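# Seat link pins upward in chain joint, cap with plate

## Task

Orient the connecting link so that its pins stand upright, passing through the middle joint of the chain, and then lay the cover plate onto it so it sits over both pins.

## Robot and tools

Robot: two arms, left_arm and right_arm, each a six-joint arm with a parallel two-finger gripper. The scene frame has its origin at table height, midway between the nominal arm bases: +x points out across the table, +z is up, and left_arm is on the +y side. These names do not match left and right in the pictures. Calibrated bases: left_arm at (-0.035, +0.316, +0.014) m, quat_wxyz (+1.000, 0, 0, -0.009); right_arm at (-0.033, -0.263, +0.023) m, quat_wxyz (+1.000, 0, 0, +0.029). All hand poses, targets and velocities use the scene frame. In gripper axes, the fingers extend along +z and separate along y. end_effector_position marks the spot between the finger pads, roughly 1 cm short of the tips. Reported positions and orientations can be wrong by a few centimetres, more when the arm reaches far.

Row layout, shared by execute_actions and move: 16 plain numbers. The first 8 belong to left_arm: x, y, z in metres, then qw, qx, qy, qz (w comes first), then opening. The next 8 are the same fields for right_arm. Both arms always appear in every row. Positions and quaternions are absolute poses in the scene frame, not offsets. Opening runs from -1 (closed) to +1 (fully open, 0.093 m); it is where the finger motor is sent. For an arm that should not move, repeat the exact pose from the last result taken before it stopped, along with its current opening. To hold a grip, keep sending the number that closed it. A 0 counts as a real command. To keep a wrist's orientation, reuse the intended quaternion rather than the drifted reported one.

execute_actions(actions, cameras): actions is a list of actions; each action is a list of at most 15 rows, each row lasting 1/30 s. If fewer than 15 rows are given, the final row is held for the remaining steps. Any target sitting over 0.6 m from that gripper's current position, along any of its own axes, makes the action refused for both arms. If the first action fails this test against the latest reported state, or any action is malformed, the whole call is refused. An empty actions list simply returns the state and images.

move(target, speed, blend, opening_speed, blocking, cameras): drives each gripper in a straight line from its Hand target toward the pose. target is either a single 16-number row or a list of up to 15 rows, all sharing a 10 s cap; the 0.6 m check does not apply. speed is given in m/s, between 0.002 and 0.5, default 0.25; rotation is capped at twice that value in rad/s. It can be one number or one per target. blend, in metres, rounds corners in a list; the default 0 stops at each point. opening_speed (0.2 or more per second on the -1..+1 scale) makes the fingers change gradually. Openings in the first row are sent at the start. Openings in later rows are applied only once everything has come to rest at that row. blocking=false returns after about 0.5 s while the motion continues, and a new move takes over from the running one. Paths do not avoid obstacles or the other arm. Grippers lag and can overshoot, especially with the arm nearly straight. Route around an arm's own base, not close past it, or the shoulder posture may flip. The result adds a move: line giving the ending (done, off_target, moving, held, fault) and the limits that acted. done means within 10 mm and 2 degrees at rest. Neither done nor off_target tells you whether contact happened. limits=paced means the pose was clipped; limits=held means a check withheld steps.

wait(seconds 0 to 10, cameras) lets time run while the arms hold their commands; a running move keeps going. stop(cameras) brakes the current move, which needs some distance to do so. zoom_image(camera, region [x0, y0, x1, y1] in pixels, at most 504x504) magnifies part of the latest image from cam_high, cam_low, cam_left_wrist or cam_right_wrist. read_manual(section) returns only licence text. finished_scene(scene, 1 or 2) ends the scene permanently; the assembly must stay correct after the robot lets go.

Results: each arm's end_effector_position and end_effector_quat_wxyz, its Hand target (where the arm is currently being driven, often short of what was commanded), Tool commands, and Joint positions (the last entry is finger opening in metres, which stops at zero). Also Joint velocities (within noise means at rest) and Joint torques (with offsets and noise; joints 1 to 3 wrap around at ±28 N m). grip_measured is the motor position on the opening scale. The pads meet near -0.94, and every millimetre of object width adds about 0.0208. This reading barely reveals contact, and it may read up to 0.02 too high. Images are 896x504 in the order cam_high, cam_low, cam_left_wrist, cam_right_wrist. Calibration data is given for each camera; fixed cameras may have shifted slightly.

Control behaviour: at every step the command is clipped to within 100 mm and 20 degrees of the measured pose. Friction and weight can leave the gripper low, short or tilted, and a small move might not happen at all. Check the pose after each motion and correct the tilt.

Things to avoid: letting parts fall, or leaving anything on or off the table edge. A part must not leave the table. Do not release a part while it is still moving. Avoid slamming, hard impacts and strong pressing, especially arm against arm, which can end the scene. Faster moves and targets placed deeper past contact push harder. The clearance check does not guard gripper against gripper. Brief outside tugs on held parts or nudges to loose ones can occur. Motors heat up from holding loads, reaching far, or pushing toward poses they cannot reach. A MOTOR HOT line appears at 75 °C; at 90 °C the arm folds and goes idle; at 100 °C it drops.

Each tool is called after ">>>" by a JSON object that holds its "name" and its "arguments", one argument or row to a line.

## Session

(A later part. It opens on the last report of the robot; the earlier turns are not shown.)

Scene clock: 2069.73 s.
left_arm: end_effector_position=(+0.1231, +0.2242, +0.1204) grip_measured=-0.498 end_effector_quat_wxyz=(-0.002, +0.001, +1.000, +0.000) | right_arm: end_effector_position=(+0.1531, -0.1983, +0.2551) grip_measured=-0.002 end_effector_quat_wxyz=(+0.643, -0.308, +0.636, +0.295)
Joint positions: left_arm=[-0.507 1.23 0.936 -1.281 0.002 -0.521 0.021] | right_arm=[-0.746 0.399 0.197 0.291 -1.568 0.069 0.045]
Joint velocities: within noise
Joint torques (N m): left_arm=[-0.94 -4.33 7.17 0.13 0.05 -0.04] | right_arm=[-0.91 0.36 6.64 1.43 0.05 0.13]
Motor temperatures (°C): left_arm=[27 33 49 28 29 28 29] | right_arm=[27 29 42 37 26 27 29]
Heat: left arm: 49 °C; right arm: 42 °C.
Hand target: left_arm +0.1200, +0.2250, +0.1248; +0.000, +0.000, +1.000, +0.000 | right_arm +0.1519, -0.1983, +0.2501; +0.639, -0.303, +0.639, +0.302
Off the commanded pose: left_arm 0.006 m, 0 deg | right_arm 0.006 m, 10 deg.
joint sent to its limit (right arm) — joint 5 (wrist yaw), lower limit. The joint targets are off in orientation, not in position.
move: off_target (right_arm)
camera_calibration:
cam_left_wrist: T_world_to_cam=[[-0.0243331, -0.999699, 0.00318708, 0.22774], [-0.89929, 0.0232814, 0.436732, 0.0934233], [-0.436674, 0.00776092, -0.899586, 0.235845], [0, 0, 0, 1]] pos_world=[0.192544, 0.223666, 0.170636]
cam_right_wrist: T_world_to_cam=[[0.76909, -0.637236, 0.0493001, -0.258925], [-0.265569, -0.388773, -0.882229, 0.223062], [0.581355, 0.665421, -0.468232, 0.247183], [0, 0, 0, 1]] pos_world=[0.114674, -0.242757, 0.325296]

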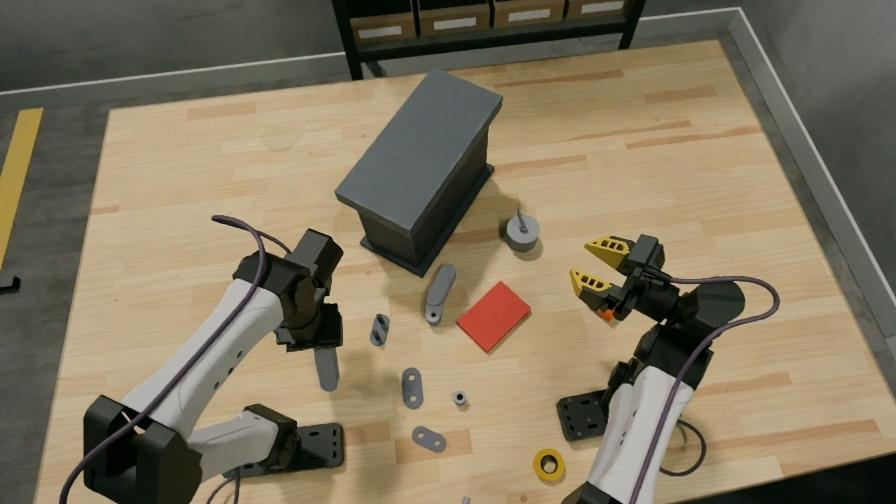

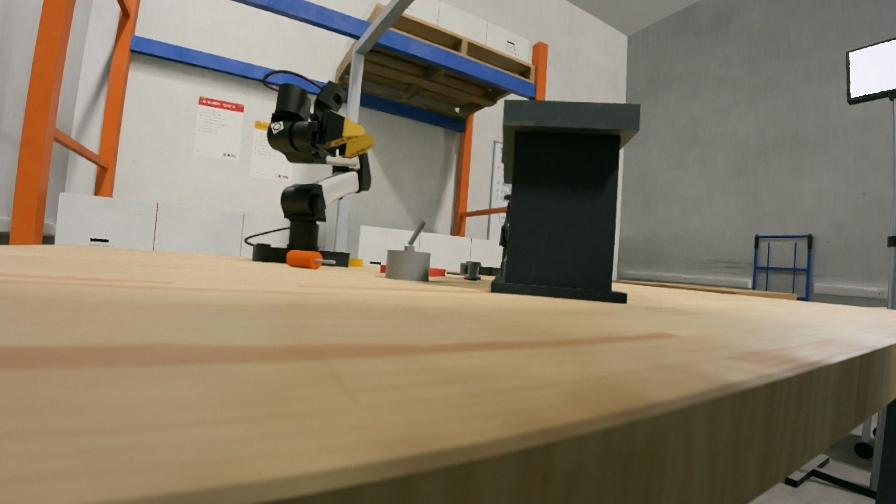

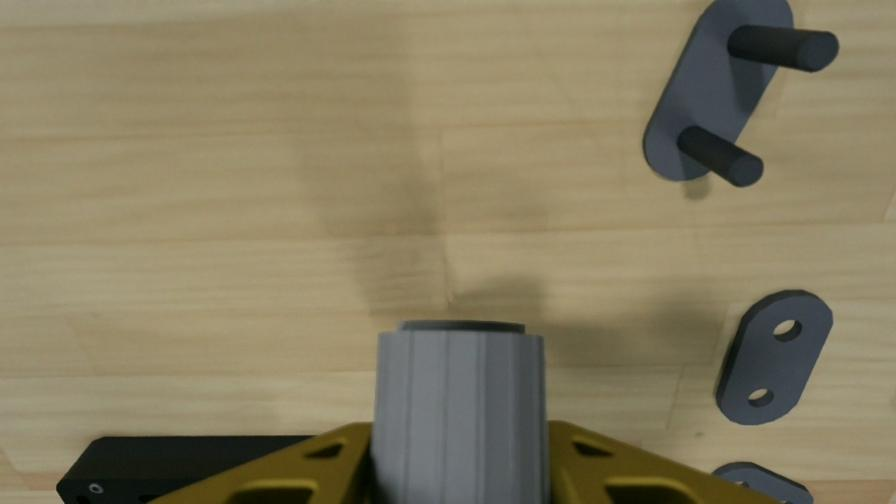

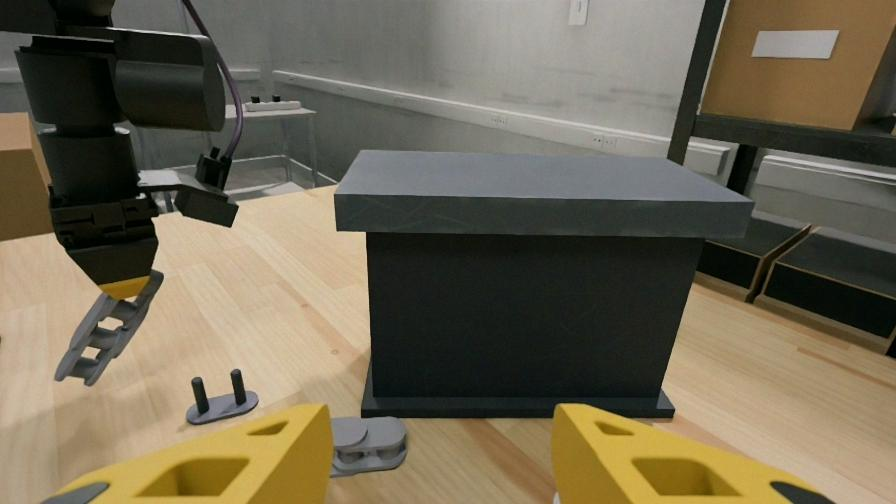

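>>> {"name": "move", "arguments": {
  "target": [
    [0.125,0.225,0.105,0,0,1,0,-0.65,0.15,-0.20,0.25,0.6124,-0.3536,0.6124,0.3536,0.0],
    [0.155,0.225,0.085,0,0,1,0,-0.65,0.15,-0.20,0.25,0.6124,-0.3536,0.6124,0.3536,0.0],
    [0.185,0.225,0.060,0,0,1,0,-0.65,0.15,-0.20,0.25,0.6124,-0.3536,0.6124,0.3536,0.0],
    [0.215,0.225,0.041,0,0,1,0,-0.65,0.15,-0.20,0.25,0.6124,-0.3536,0.6124,0.3536,0.0]
  ],
  "speed": 0.1,
  "blend": 0.01
}}

>>> {"name": "zoom_image", "arguments": {
  "camera": "cam_right_wrist",
  "region": [50, 150, 390, 404]
}}

Scene clock: 2084.30 s.
left_arm: end_effector_position=(+0.1943, +0.2306, +0.0406) grip_measured=-0.498 end_effector_quat_wxyz=(-0.032, -0.002, +0.999, +0.012) | right_arm: end_effector_position=(+0.1531, -0.1983, +0.2551) grip_measured=-0.002 end_effector_quat_wxyz=(+0.643, -0.308, +0.636, +0.295)
Joint positions: left_arm=[-0.338 1.623 0.937 -0.954 0.001 -0.359 0.021] | right_arm=[-0.746 0.399 0.197 0.291 -1.568 0.069 0.045]
Joint velocities: within noise
Joint torques (N m): left_arm=[0.27 -4.56 7.73 0.74 0.07 0.11] | right_arm=[-1.01 0.5 6.67 1.43 0.01 0.21]
Motor temperatures (°C): left_arm=[27 33 49 27 29 28 30] | right_arm=[27 29 42 37 26 27 29]
Heat: left arm: 49 °C; right arm: 42 °C.
Hand target: left_arm +0.2142, +0.2253, +0.0422; +0.000, +0.000, +1.000, +0.000 | right_arm +0.1519, -0.1983, +0.2501; +0.639, -0.303, +0.639, +0.302
Off the commanded pose: left_arm 0.021 m, 4 deg | right_arm 0.006 m, 10 deg.
joint sent to its limit (right arm) — joint 5 (wrist yaw), lower limit. The joint targets are off in orientation, not in position.
move: off_target (left_arm, right_arm)
camera_calibration:
cam_left_wrist: T_world_to_cam=[[-0.0187276, -0.999647, -0.0188506, 0.235915], [-0.87126, 0.00706772, 0.490771, 0.188226], [-0.490465, 0.0256147, -0.871084, 0.200309], [0, 0, 0, 1]] pos_world=[0.266657, 0.22937, 0.0865573]
cam_right_wrist: T_world_to_cam=[[0.76909, -0.637236, 0.0493001, -0.258925], [-0.265569, -0.388773, -0.882229, 0.223062], [0.581355, 0.665421, -0.468232, 0.247183], [0, 0, 0, 1]] pos_world=[0.114674, -0.242757, 0.325296]

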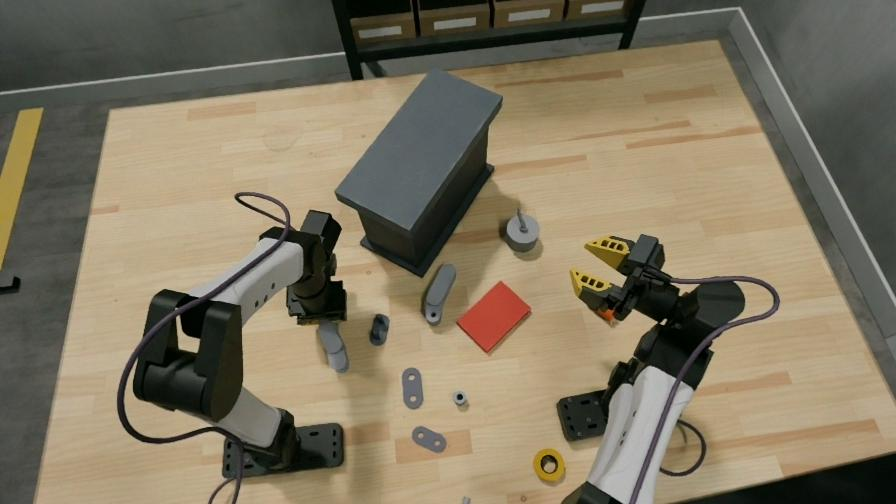

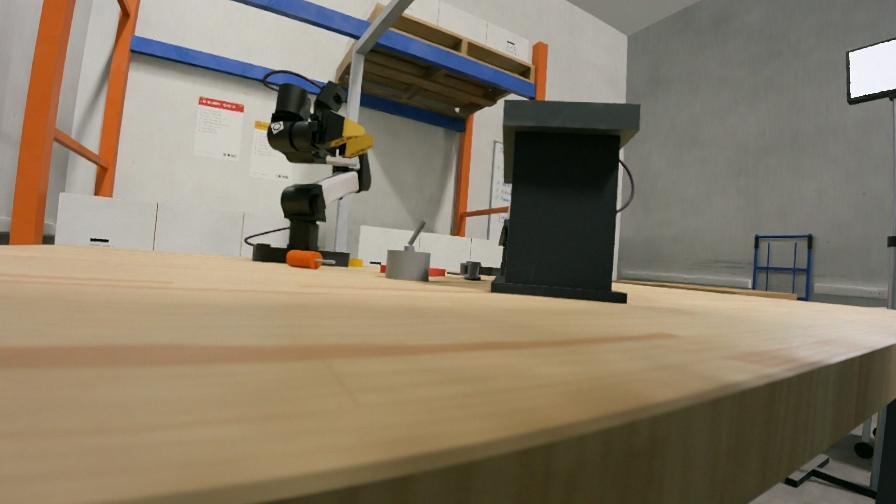

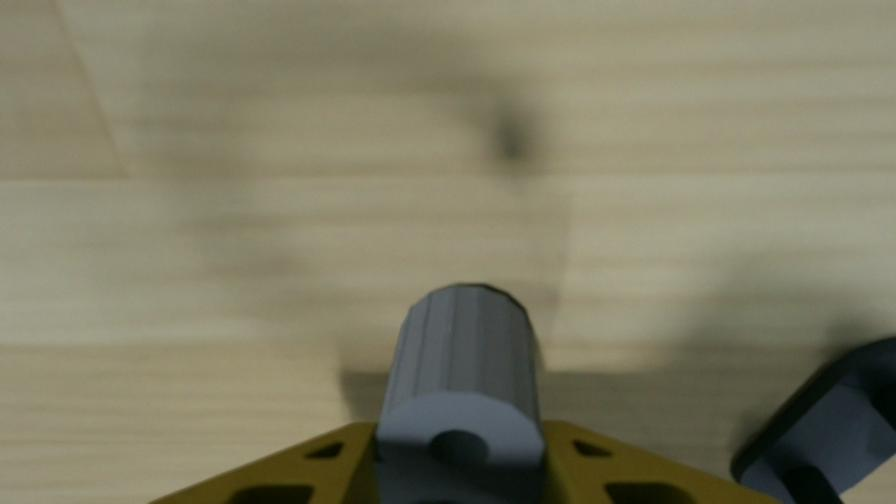

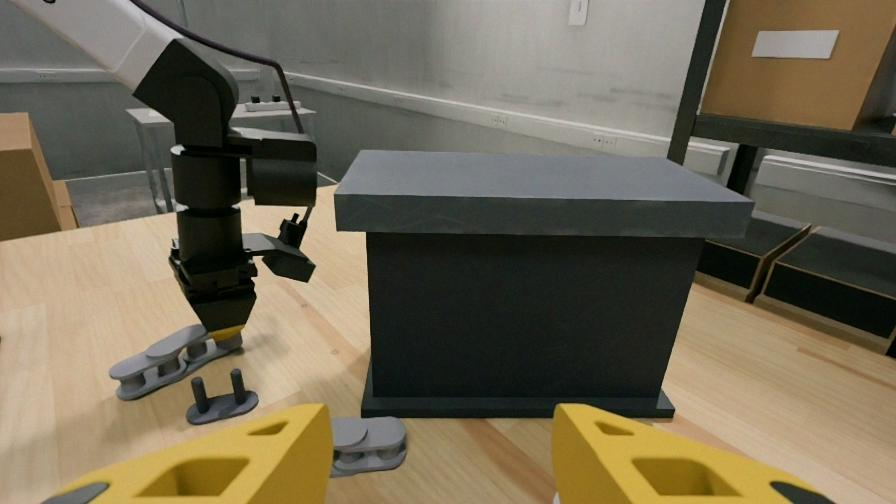

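Scaled by 1.482 from the camera's 896x504 image, which has a finer 1280x720 frame.

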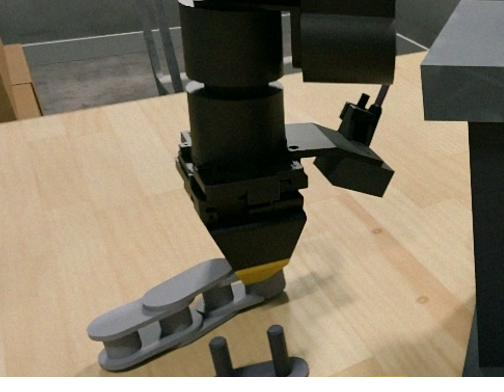

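>>> {"name": "move", "arguments": {
  "target": [
    [0.198,0.2295,0.040,0,0,1,0,-0.65,0.15,-0.20,0.25,0.6124,-0.3536,0.6124,0.3536,0.0],
    [0.198,0.2295,0.040,0,0,1,0,0.1,0.15,-0.20,0.25,0.6124,-0.3536,0.6124,0.3536,0.0],
    [0.16,0.225,0.20,0,0,1,0,0.1,0.15,-0.20,0.25,0.6124,-0.3536,0.6124,0.3536,0.0]
  ],
  "speed": 0.2,
  "opening_speed": 0.8
}}

>>> {"name": "zoom_image", "arguments": {
  "camera": "cam_left_wrist",
  "region": [300, 50, 700, 350]
}}

Scene clock: 2096.53 s.
left_arm: end_effector_position=(+0.1598, +0.2265, +0.1936) grip_measured=+0.098 end_effector_quat_wxyz=(-0.008, +0.001, +1.000, +0.003) | right_arm: end_effector_position=(+0.1531, -0.1983, +0.2551) grip_measured=-0.002 end_effector_quat_wxyz=(+0.643, -0.308, +0.636, +0.295)
Joint positions: left_arm=[-0.412 1.384 1.34 -1.543 0.001 -0.428 0.05] | right_arm=[-0.746 0.399 0.197 0.291 -1.568 0.069 0.045]
Joint velocities: within noise
Joint torques (N m): left_arm=[-0.94 -4.68 8.18 0.21 0.09 -0.06] | right_arm=[-0.94 0.39 6.61 1.42 0.02 0.17]
Motor temperatures (°C): left_arm=[27 33 48 27 29 28 29] | right_arm=[27 29 41 37 26 27 29]
Heat: left arm: 48 °C; right arm: 41 °C.
Hand target: left_arm +0.1600, +0.2251, +0.2000; +0.000, +0.000, +1.000, +0.000 | right_arm +0.1519, -0.1983, +0.2501; +0.639, -0.303, +0.639, +0.302
Off the commanded pose: left_arm 0.007 m, 1 deg | right_arm 0.006 m, 10 deg.
joint sent to its limit (right arm) — joint 5 (wrist yaw), lower limit. The joint targets are off in orientation, not in position.
move: off_target (right_arm)
camera_calibration:
cam_left_wrist: T_world_to_cam=[[-0.023958, -0.999709, -0.00276428, 0.231809], [-0.894153, 0.0201915, 0.447307, 0.0922011], [-0.447121, 0.0131883, -0.894376, 0.317155], [0, 0, 0, 1]] pos_world=[0.229802, 0.225697, 0.243055]
cam_right_wrist: T_world_to_cam=[[0.76909, -0.637236, 0.0493001, -0.258925], [-0.265569, -0.388773, -0.882229, 0.223062], [0.581355, 0.665421, -0.468232, 0.247183], [0, 0, 0, 1]] pos_world=[0.114674, -0.242757, 0.325296]

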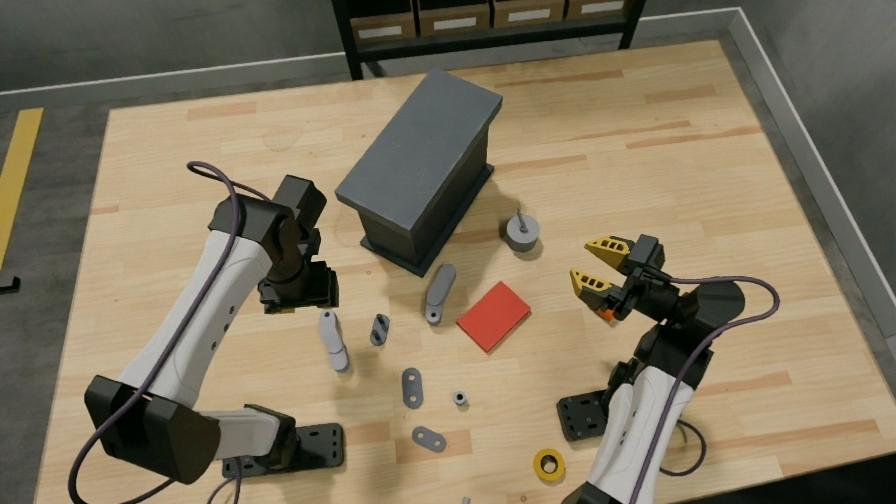

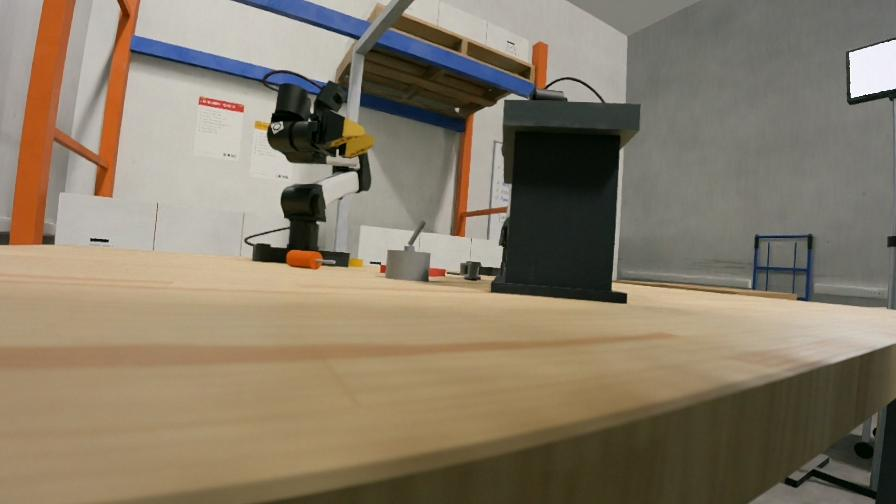

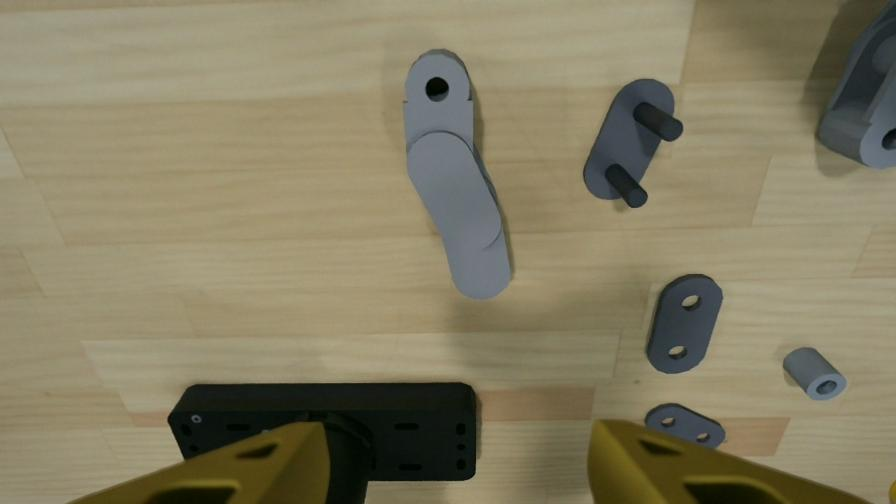

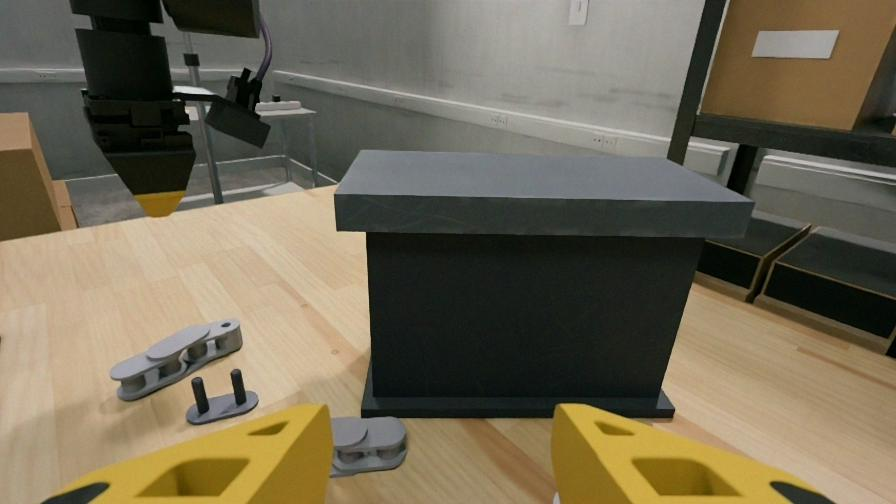

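Scaled by 1.260 from the camera's 896x504 image, which has a finer 1280x720 frame.

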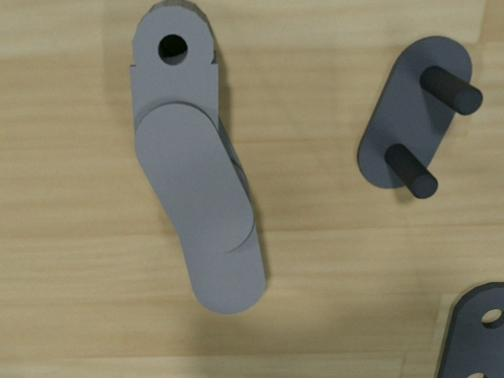

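>>> {"name": "move", "arguments": {
  "target": [
    [0.158,0.226,0.09,0,-0.2079,0.9781,0,0.1,0.15,-0.20,0.25,0.6124,-0.3536,0.6124,0.3536,0.0]
  ],
  "speed": 0.2
}}

Scene clock: 2121.63 s.
left_arm: end_effector_position=(+0.1576, +0.2275, +0.0914) grip_measured=+0.098 end_effector_quat_wxyz=(-0.003, -0.206, +0.978, +0.001) | right_arm: end_effector_position=(+0.1531, -0.1983, +0.2551) grip_measured=-0.002 end_effector_quat_wxyz=(+0.643, -0.308, +0.636, +0.295)
Joint positions: left_arm=[-0.412 1.367 0.918 -1.128 0.001 -0.846 0.05] | right_arm=[-0.746 0.399 0.197 0.291 -1.568 0.069 0.045]
Joint velocities: within noise
Joint torques (N m): left_arm=[-0.96 -3.92 5.83 0.39 0.06 -0.11] | right_arm=[-0.88 0.65 6.74 1.46 0.06 0.2]
Motor temperatures (°C): left_arm=[27 33 50 27 29 28 28] | right_arm=[27 29 41 37 26 27 29]
Heat: left arm: 50 °C; right arm: 41 °C.
Hand target: left_arm +0.1581, +0.2260, +0.0901; +0.000, -0.208, +0.978, +0.000 | right_arm +0.1519, -0.1983, +0.2501; +0.639, -0.303, +0.639, +0.302
Off the commanded pose: left_arm 0.002 m, 0 deg | right_arm 0.006 m, 10 deg.
joint sent to its limit (right arm) — joint 5 (wrist yaw), lower limit. The joint targets are off in orientation, not in position.
move: off_target (right_arm)
camera_calibration:
cam_left_wrist: T_world_to_cam=[[0.38401, -0.923329, -0.000540953, 0.150588], [-0.830311, -0.34558, 0.437217, 0.210041], [-0.403882, -0.167446, -0.899356, 0.259495], [0, 0, 0, 1]] pos_world=[0.221377, 0.25508, 0.141627]
cam_right_wrist: T_world_to_cam=[[0.76909, -0.637236, 0.0493001, -0.258925], [-0.265569, -0.388773, -0.882229, 0.223062], [0.581355, 0.665421, -0.468232, 0.247183], [0, 0, 0, 1]] pos_world=[0.114674, -0.242757, 0.325296]

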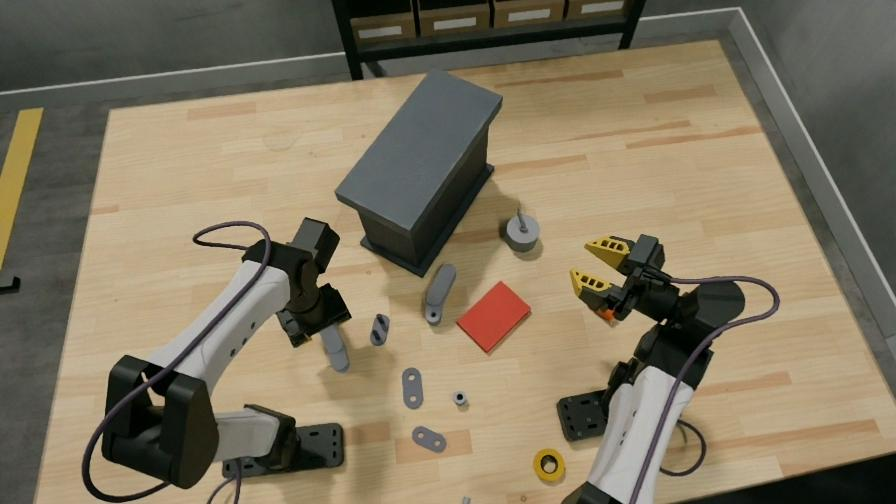

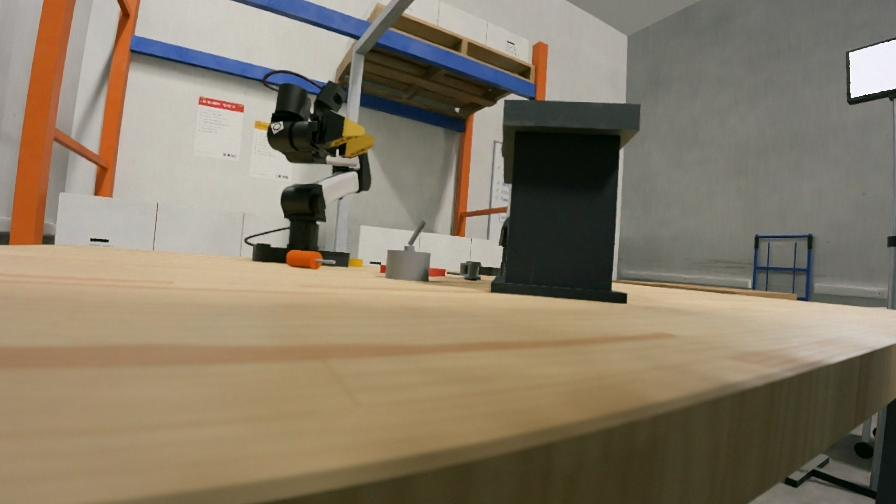

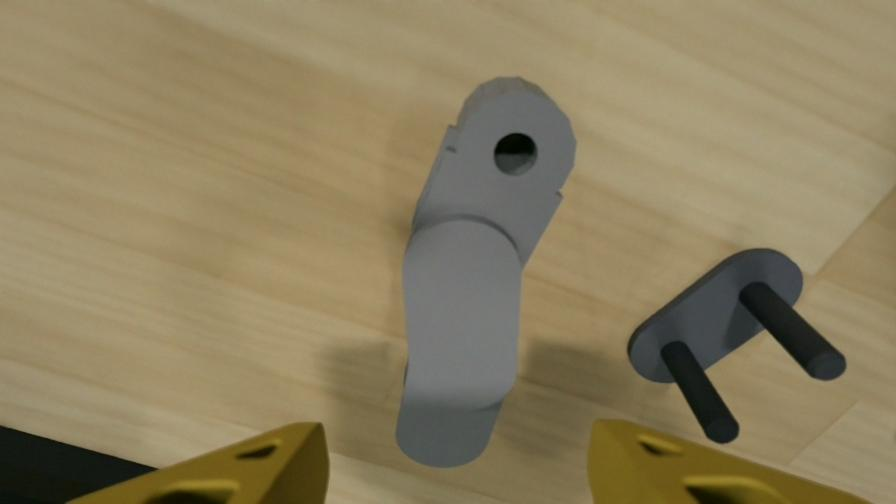

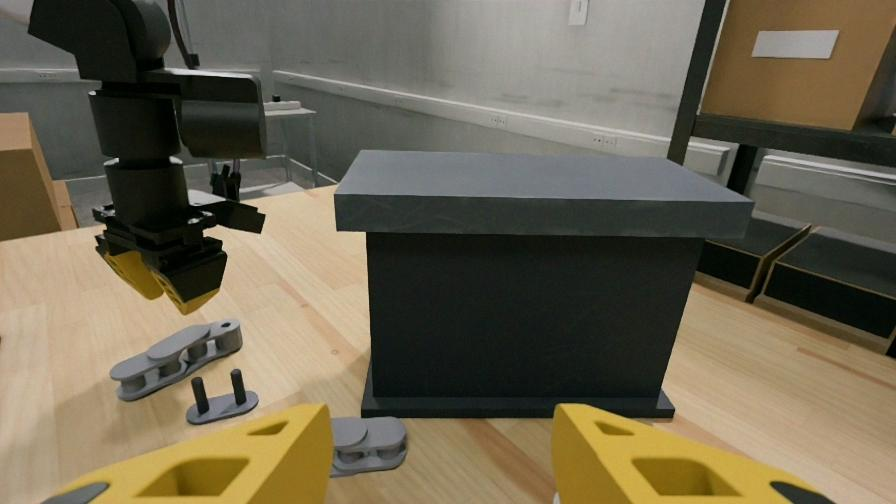

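>>> {"name": "move", "arguments": {
  "target": [
    [0.158,0.2255,0.05,0,-0.2079,0.9781,0,0.1,0.15,-0.20,0.25,0.6124,-0.3536,0.6124,0.3536,0.0]
  ],
  "speed": 0.1
}}

>>> {"name": "zoom_image", "arguments": {
  "camera": "cam_right_wrist",
  "region": [50, 200, 300, 404]
}}

Scene clock: 2128.60 s.
left_arm: end_effector_position=(+0.1580, +0.2273, +0.0522) grip_measured=+0.098 end_effector_quat_wxyz=(-0.001, -0.208, +0.978, +0.000) | right_arm: end_effector_position=(+0.1531, -0.1983, +0.2551) grip_measured=-0.002 end_effector_quat_wxyz=(+0.643, -0.308, +0.636, +0.295)
Joint positions: left_arm=[-0.412 1.413 0.793 -0.952 0.001 -0.848 0.05] | right_arm=[-0.746 0.399 0.197 0.291 -1.568 0.069 0.045]
Joint velocities: within noise
Joint torques (N m): left_arm=[-1.18 -3.62 5.65 0.39 0.05 -0.08] | right_arm=[-1.05 0.51 6.5 1.43 0.07 0.18]
Motor temperatures (°C): left_arm=[27 33 50 27 29 28 28] | right_arm=[27 29 41 37 26 27 29]
Heat: left arm: 50 °C; right arm: 41 °C.
Hand target: left_arm +0.1580, +0.2256, +0.0500; +0.000, -0.208, +0.978, +0.000 | right_arm +0.1519, -0.1983, +0.2501; +0.639, -0.303, +0.639, +0.302
Off the commanded pose: left_arm 0.003 m, 0 deg | right_arm 0.006 m, 10 deg.
joint sent to its limit (right arm) — joint 5 (wrist yaw), lower limit. The joint targets are off in orientation, not in position.
move: off_target (right_arm)
camera_calibration:
cam_left_wrist: T_world_to_cam=[[0.386469, -0.922298, 0.00281473, 0.149432], [-0.8312, -0.346971, 0.434416, 0.228071], [-0.399684, -0.170228, -0.900708, 0.224399], [0, 0, 0, 1]] pos_world=[0.22151, 0.255154, 0.10262]
cam_right_wrist: T_world_to_cam=[[0.76909, -0.637236, 0.0493001, -0.258925], [-0.265569, -0.388773, -0.882229, 0.223062], [0.581355, 0.665421, -0.468232, 0.247183], [0, 0, 0, 1]] pos_world=[0.114674, -0.242757, 0.325296]

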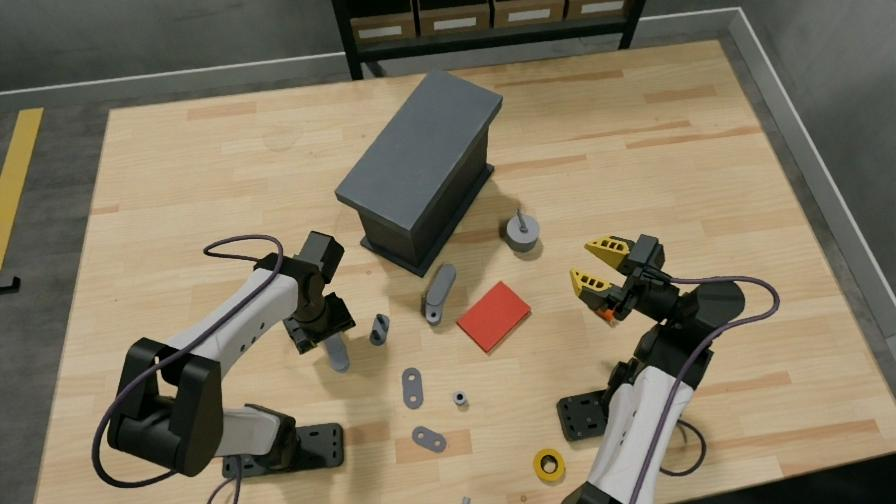

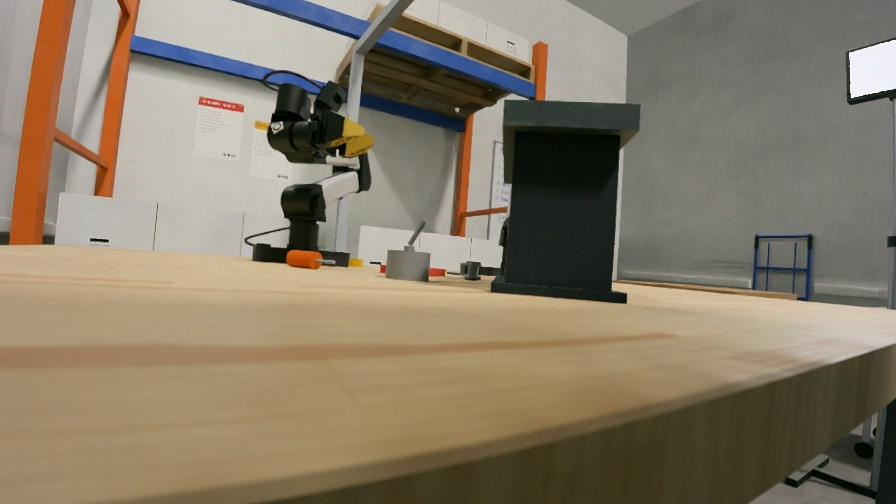

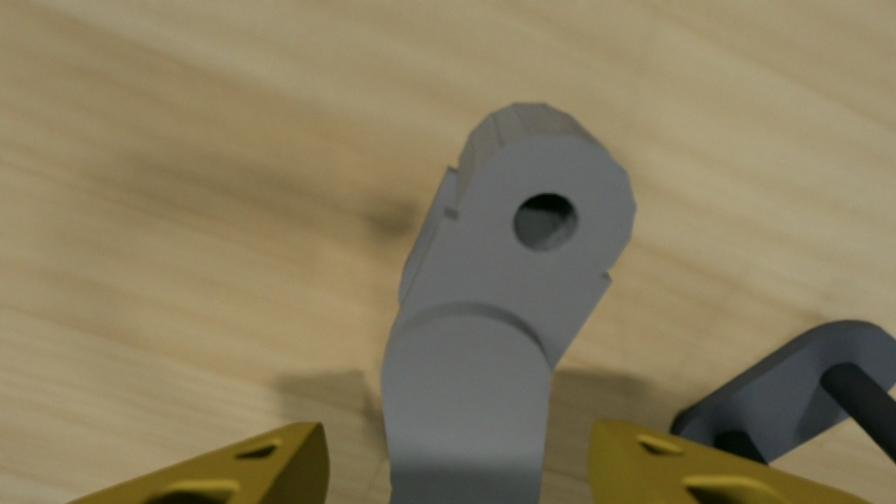

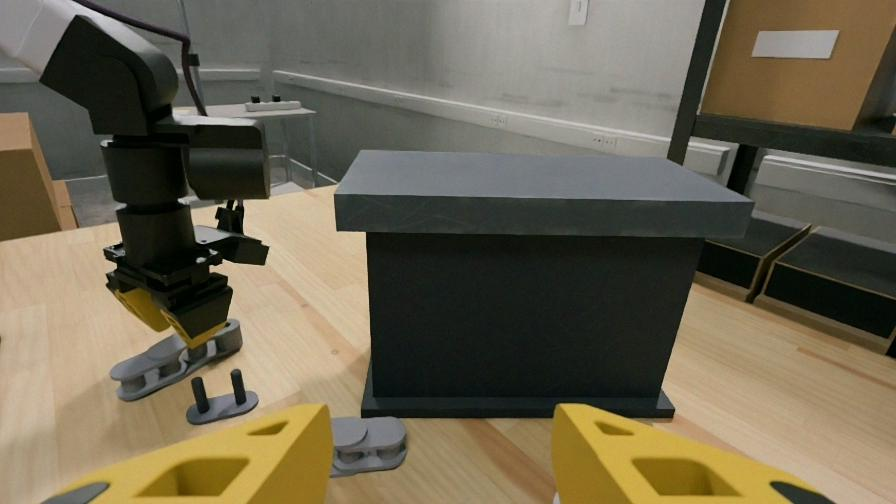

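Scaled by 2.016 from the camera's 896x504 image, which has a finer 1280x720 frame.

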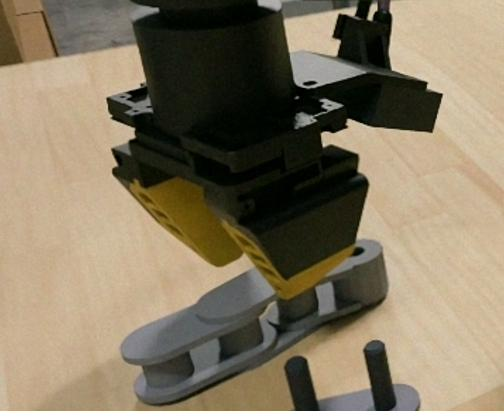

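>>> {"name": "move", "arguments": {
  "target": [
    [0.1575,0.225,0.024,0,-0.2079,0.9781,0,0.1,0.15,-0.20,0.25,0.6124,-0.3536,0.6124,0.3536,0.0],
    [0.1575,0.225,0.024,0,-0.2079,0.9781,0,-0.7,0.15,-0.20,0.25,0.6124,-0.3536,0.6124,0.3536,0.0]
  ],
  "speed": 0.06,
  "opening_speed": 0.7
}}

>>> {"name": "zoom_image", "arguments": {
  "camera": "cam_right_wrist",
  "region": [50, 200, 300, 404]
}}

Scene clock: 2145.10 s.
left_arm: end_effector_position=(+0.1589, +0.2255, +0.0263) grip_measured=-0.472 end_effector_quat_wxyz=(+0.002, -0.207, +0.978, -0.002) | right_arm: end_effector_position=(+0.1531, -0.1983, +0.2551) grip_measured=-0.002 end_effector_quat_wxyz=(+0.643, -0.308, +0.636, +0.295)
Joint positions: left_arm=[-0.418 1.463 0.721 -0.824 0.001 -0.853 0.023] | right_arm=[-0.746 0.399 0.197 0.291 -1.568 0.069 0.045]
Joint velocities: within noise
Joint torques (N m): left_arm=[-0.9 -3.74 5.27 0.39 0.05 -0.06] | right_arm=[-1.01 0.4 6.6 1.5 0.06 0.18]
Motor temperatures (°C): left_arm=[27 32 48 27 29 28 28] | right_arm=[27 29 41 37 26 27 29]
Heat: left arm: 48 °C; right arm: 41 °C.
Hand target: left_arm +0.1575, +0.2251, +0.0240; +0.000, -0.208, +0.978, +0.000 | right_arm +0.1519, -0.1983, +0.2501; +0.639, -0.303, +0.639, +0.302
Off the commanded pose: left_arm 0.003 m, 0 deg | right_arm 0.006 m, 10 deg.
joint sent to its limit (right arm) — joint 5 (wrist yaw), lower limit. The joint targets are off in orientation, not in position.
move: off_target (right_arm)
camera_calibration:
cam_left_wrist: T_world_to_cam=[[0.385034, -0.922874, 0.00731739, 0.147752], [-0.834122, -0.34459, 0.430696, 0.239406], [-0.394956, -0.171936, -0.902468, 0.200766], [0, 0, 0, 1]] pos_world=[0.222099, 0.253372, 0.0769928]
cam_right_wrist: T_world_to_cam=[[0.76909, -0.637236, 0.0493001, -0.258925], [-0.265569, -0.388773, -0.882229, 0.223062], [0.581355, 0.665421, -0.468232, 0.247183], [0, 0, 0, 1]] pos_world=[0.114674, -0.242757, 0.325296]

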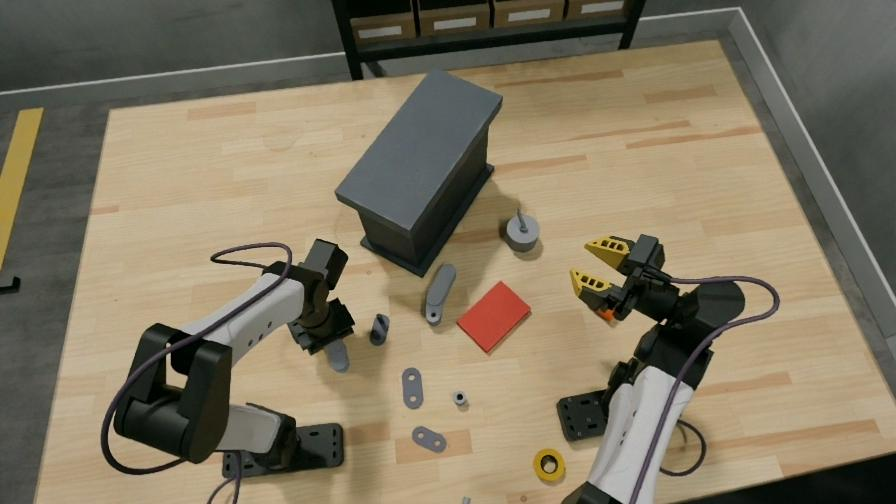

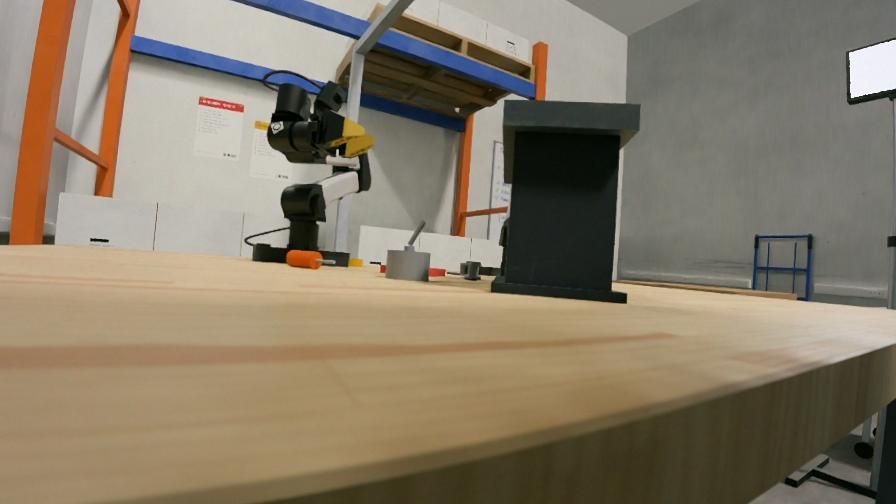

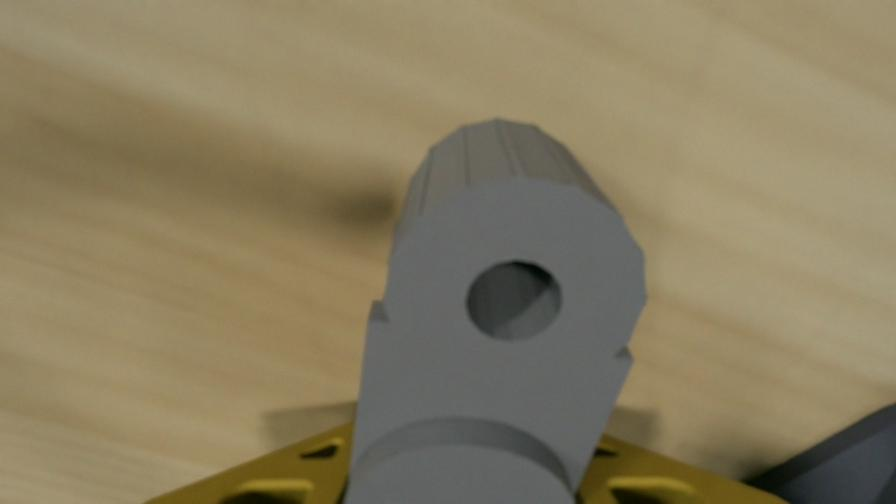

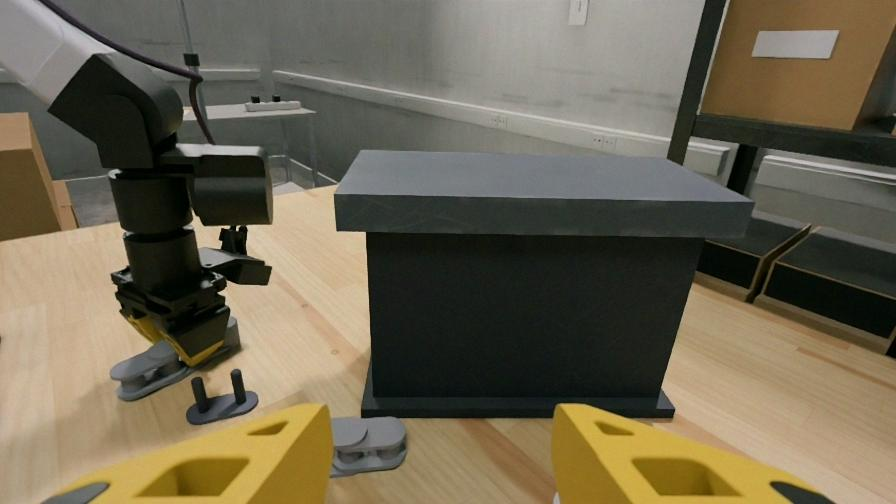

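Scaled by 2.016 from the camera's 896x504 image, which has a finer 1280x720 frame.

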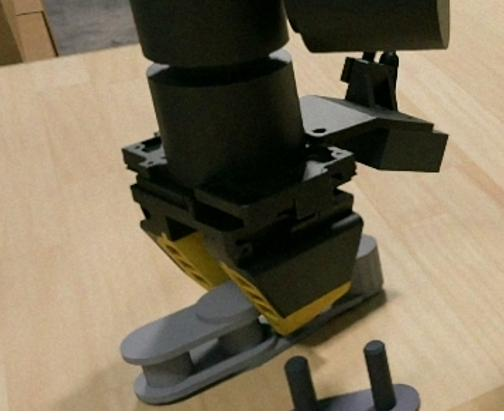

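>>> {"name": "move", "arguments": {
  "target": [
    [0.1575,0.225,0.10,0,-0.2079,0.9781,0,-0.7,0.15,-0.20,0.25,0.6124,-0.3536,0.6124,0.3536,0.0]
  ],
  "speed": 0.06
}}

>>> {"name": "zoom_image", "arguments": {
  "camera": "cam_right_wrist",
  "region": [50, 200, 300, 404]
}}

Scene clock: 2153.33 s.
left_arm: end_effector_position=(+0.1521, +0.2287, +0.0868) grip_measured=-0.472 end_effector_quat_wxyz=(-0.016, -0.207, +0.978, +0.011) | right_arm: end_effector_position=(+0.1531, -0.1983, +0.2551) grip_measured=-0.002 end_effector_quat_wxyz=(+0.643, -0.308, +0.636, +0.295)
Joint positions: left_arm=[-0.418 1.381 0.91 -1.138 0.001 -0.853 0.023] | right_arm=[-0.746 0.399 0.197 0.291 -1.568 0.069 0.045]
Joint velocities: within noise
Joint torques (N m): left_arm=[-0.87 -5.9 9.29 0.06 0.07 -0.05] | right_arm=[-0.95 0.39 6.64 1.48 0.06 0.19]
Motor temperatures (°C): left_arm=[27 32 48 27 29 28 29] | right_arm=[27 29 41 37 26 27 29]
Heat: left arm: 48 °C; right arm: 41 °C.
Hand target: left_arm +0.1573, +0.2251, +0.0996; +0.000, -0.208, +0.978, +0.000 | right_arm +0.1519, -0.1983, +0.2501; +0.639, -0.303, +0.639, +0.302
Off the commanded pose: left_arm 0.015 m, 2 deg | right_arm 0.006 m, 10 deg.
joint sent to its limit (right arm) — joint 5 (wrist yaw), lower limit. The joint targets are off in orientation, not in position.
move: off_target (left_arm, right_arm)
camera_calibration:
cam_left_wrist: T_world_to_cam=[[0.384689, -0.922713, -0.0248057, 0.155654], [-0.816625, -0.352741, 0.456833, 0.205709], [-0.430276, -0.155482, -0.889206, 0.253672], [0, 0, 0, 1]] pos_world=[0.217258, 0.255627, 0.135453]
cam_right_wrist: T_world_to_cam=[[0.76909, -0.637236, 0.0493001, -0.258925], [-0.265569, -0.388773, -0.882229, 0.223062], [0.581355, 0.665421, -0.468232, 0.247183], [0, 0, 0, 1]] pos_world=[0.114674, -0.242757, 0.325296]

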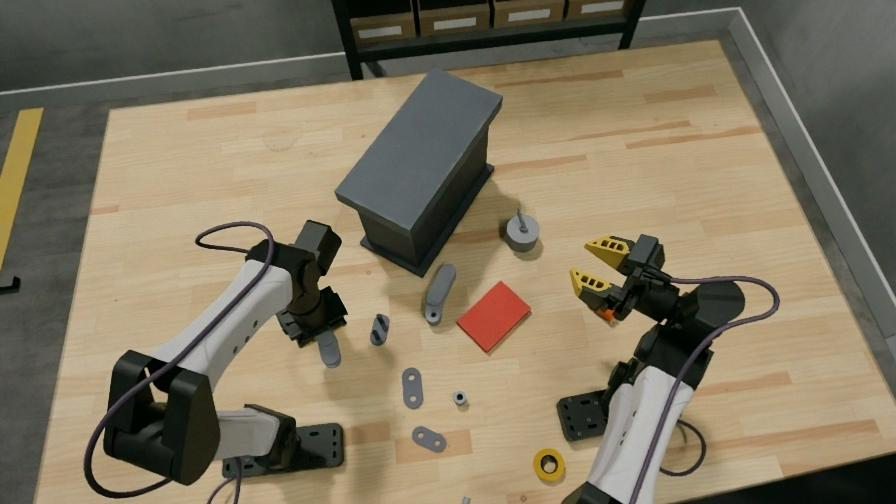

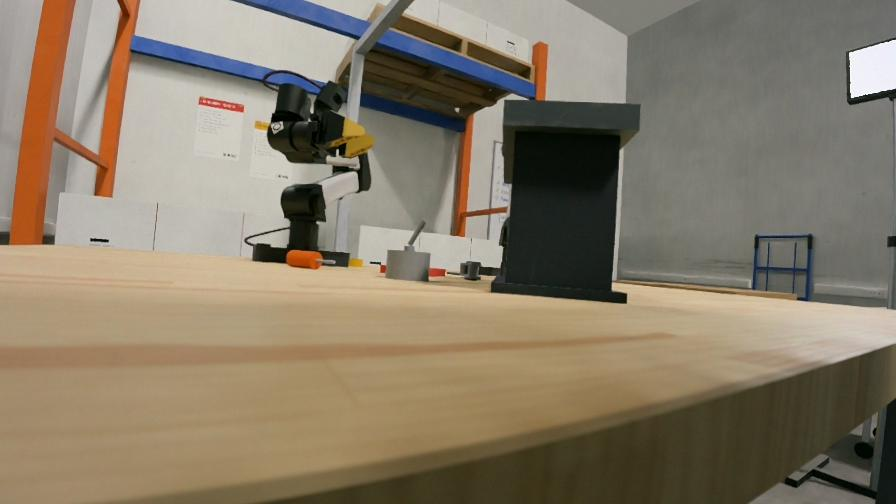

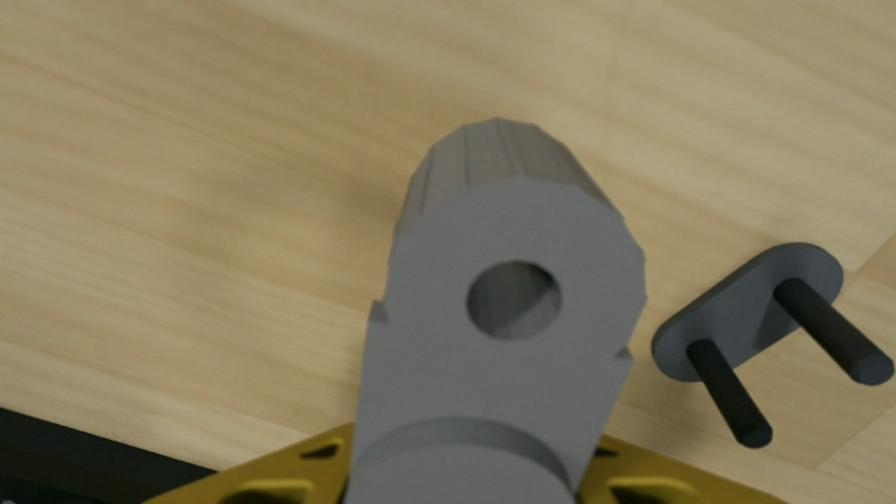

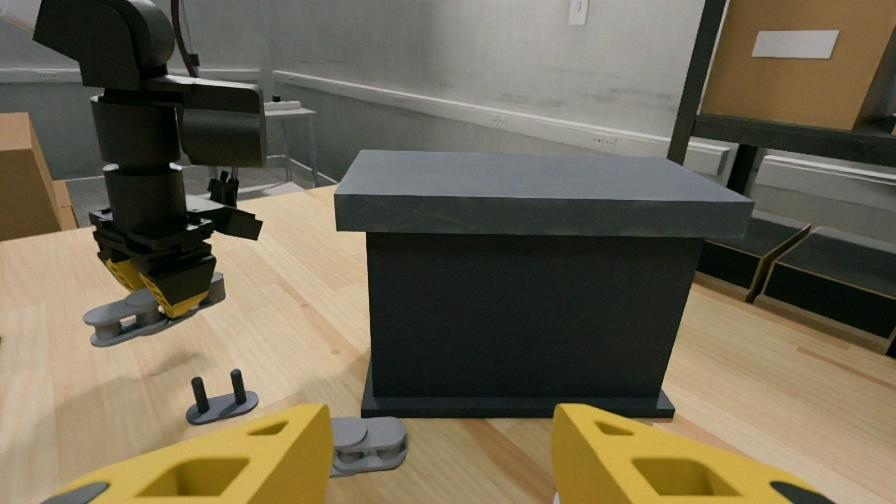

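Scaled by 2.016 from the camera's 896x504 image, which has a finer 1280x720 frame.

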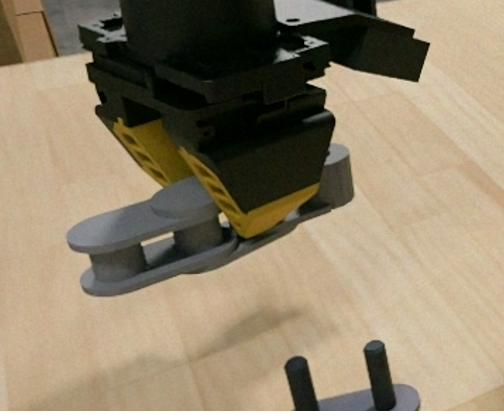

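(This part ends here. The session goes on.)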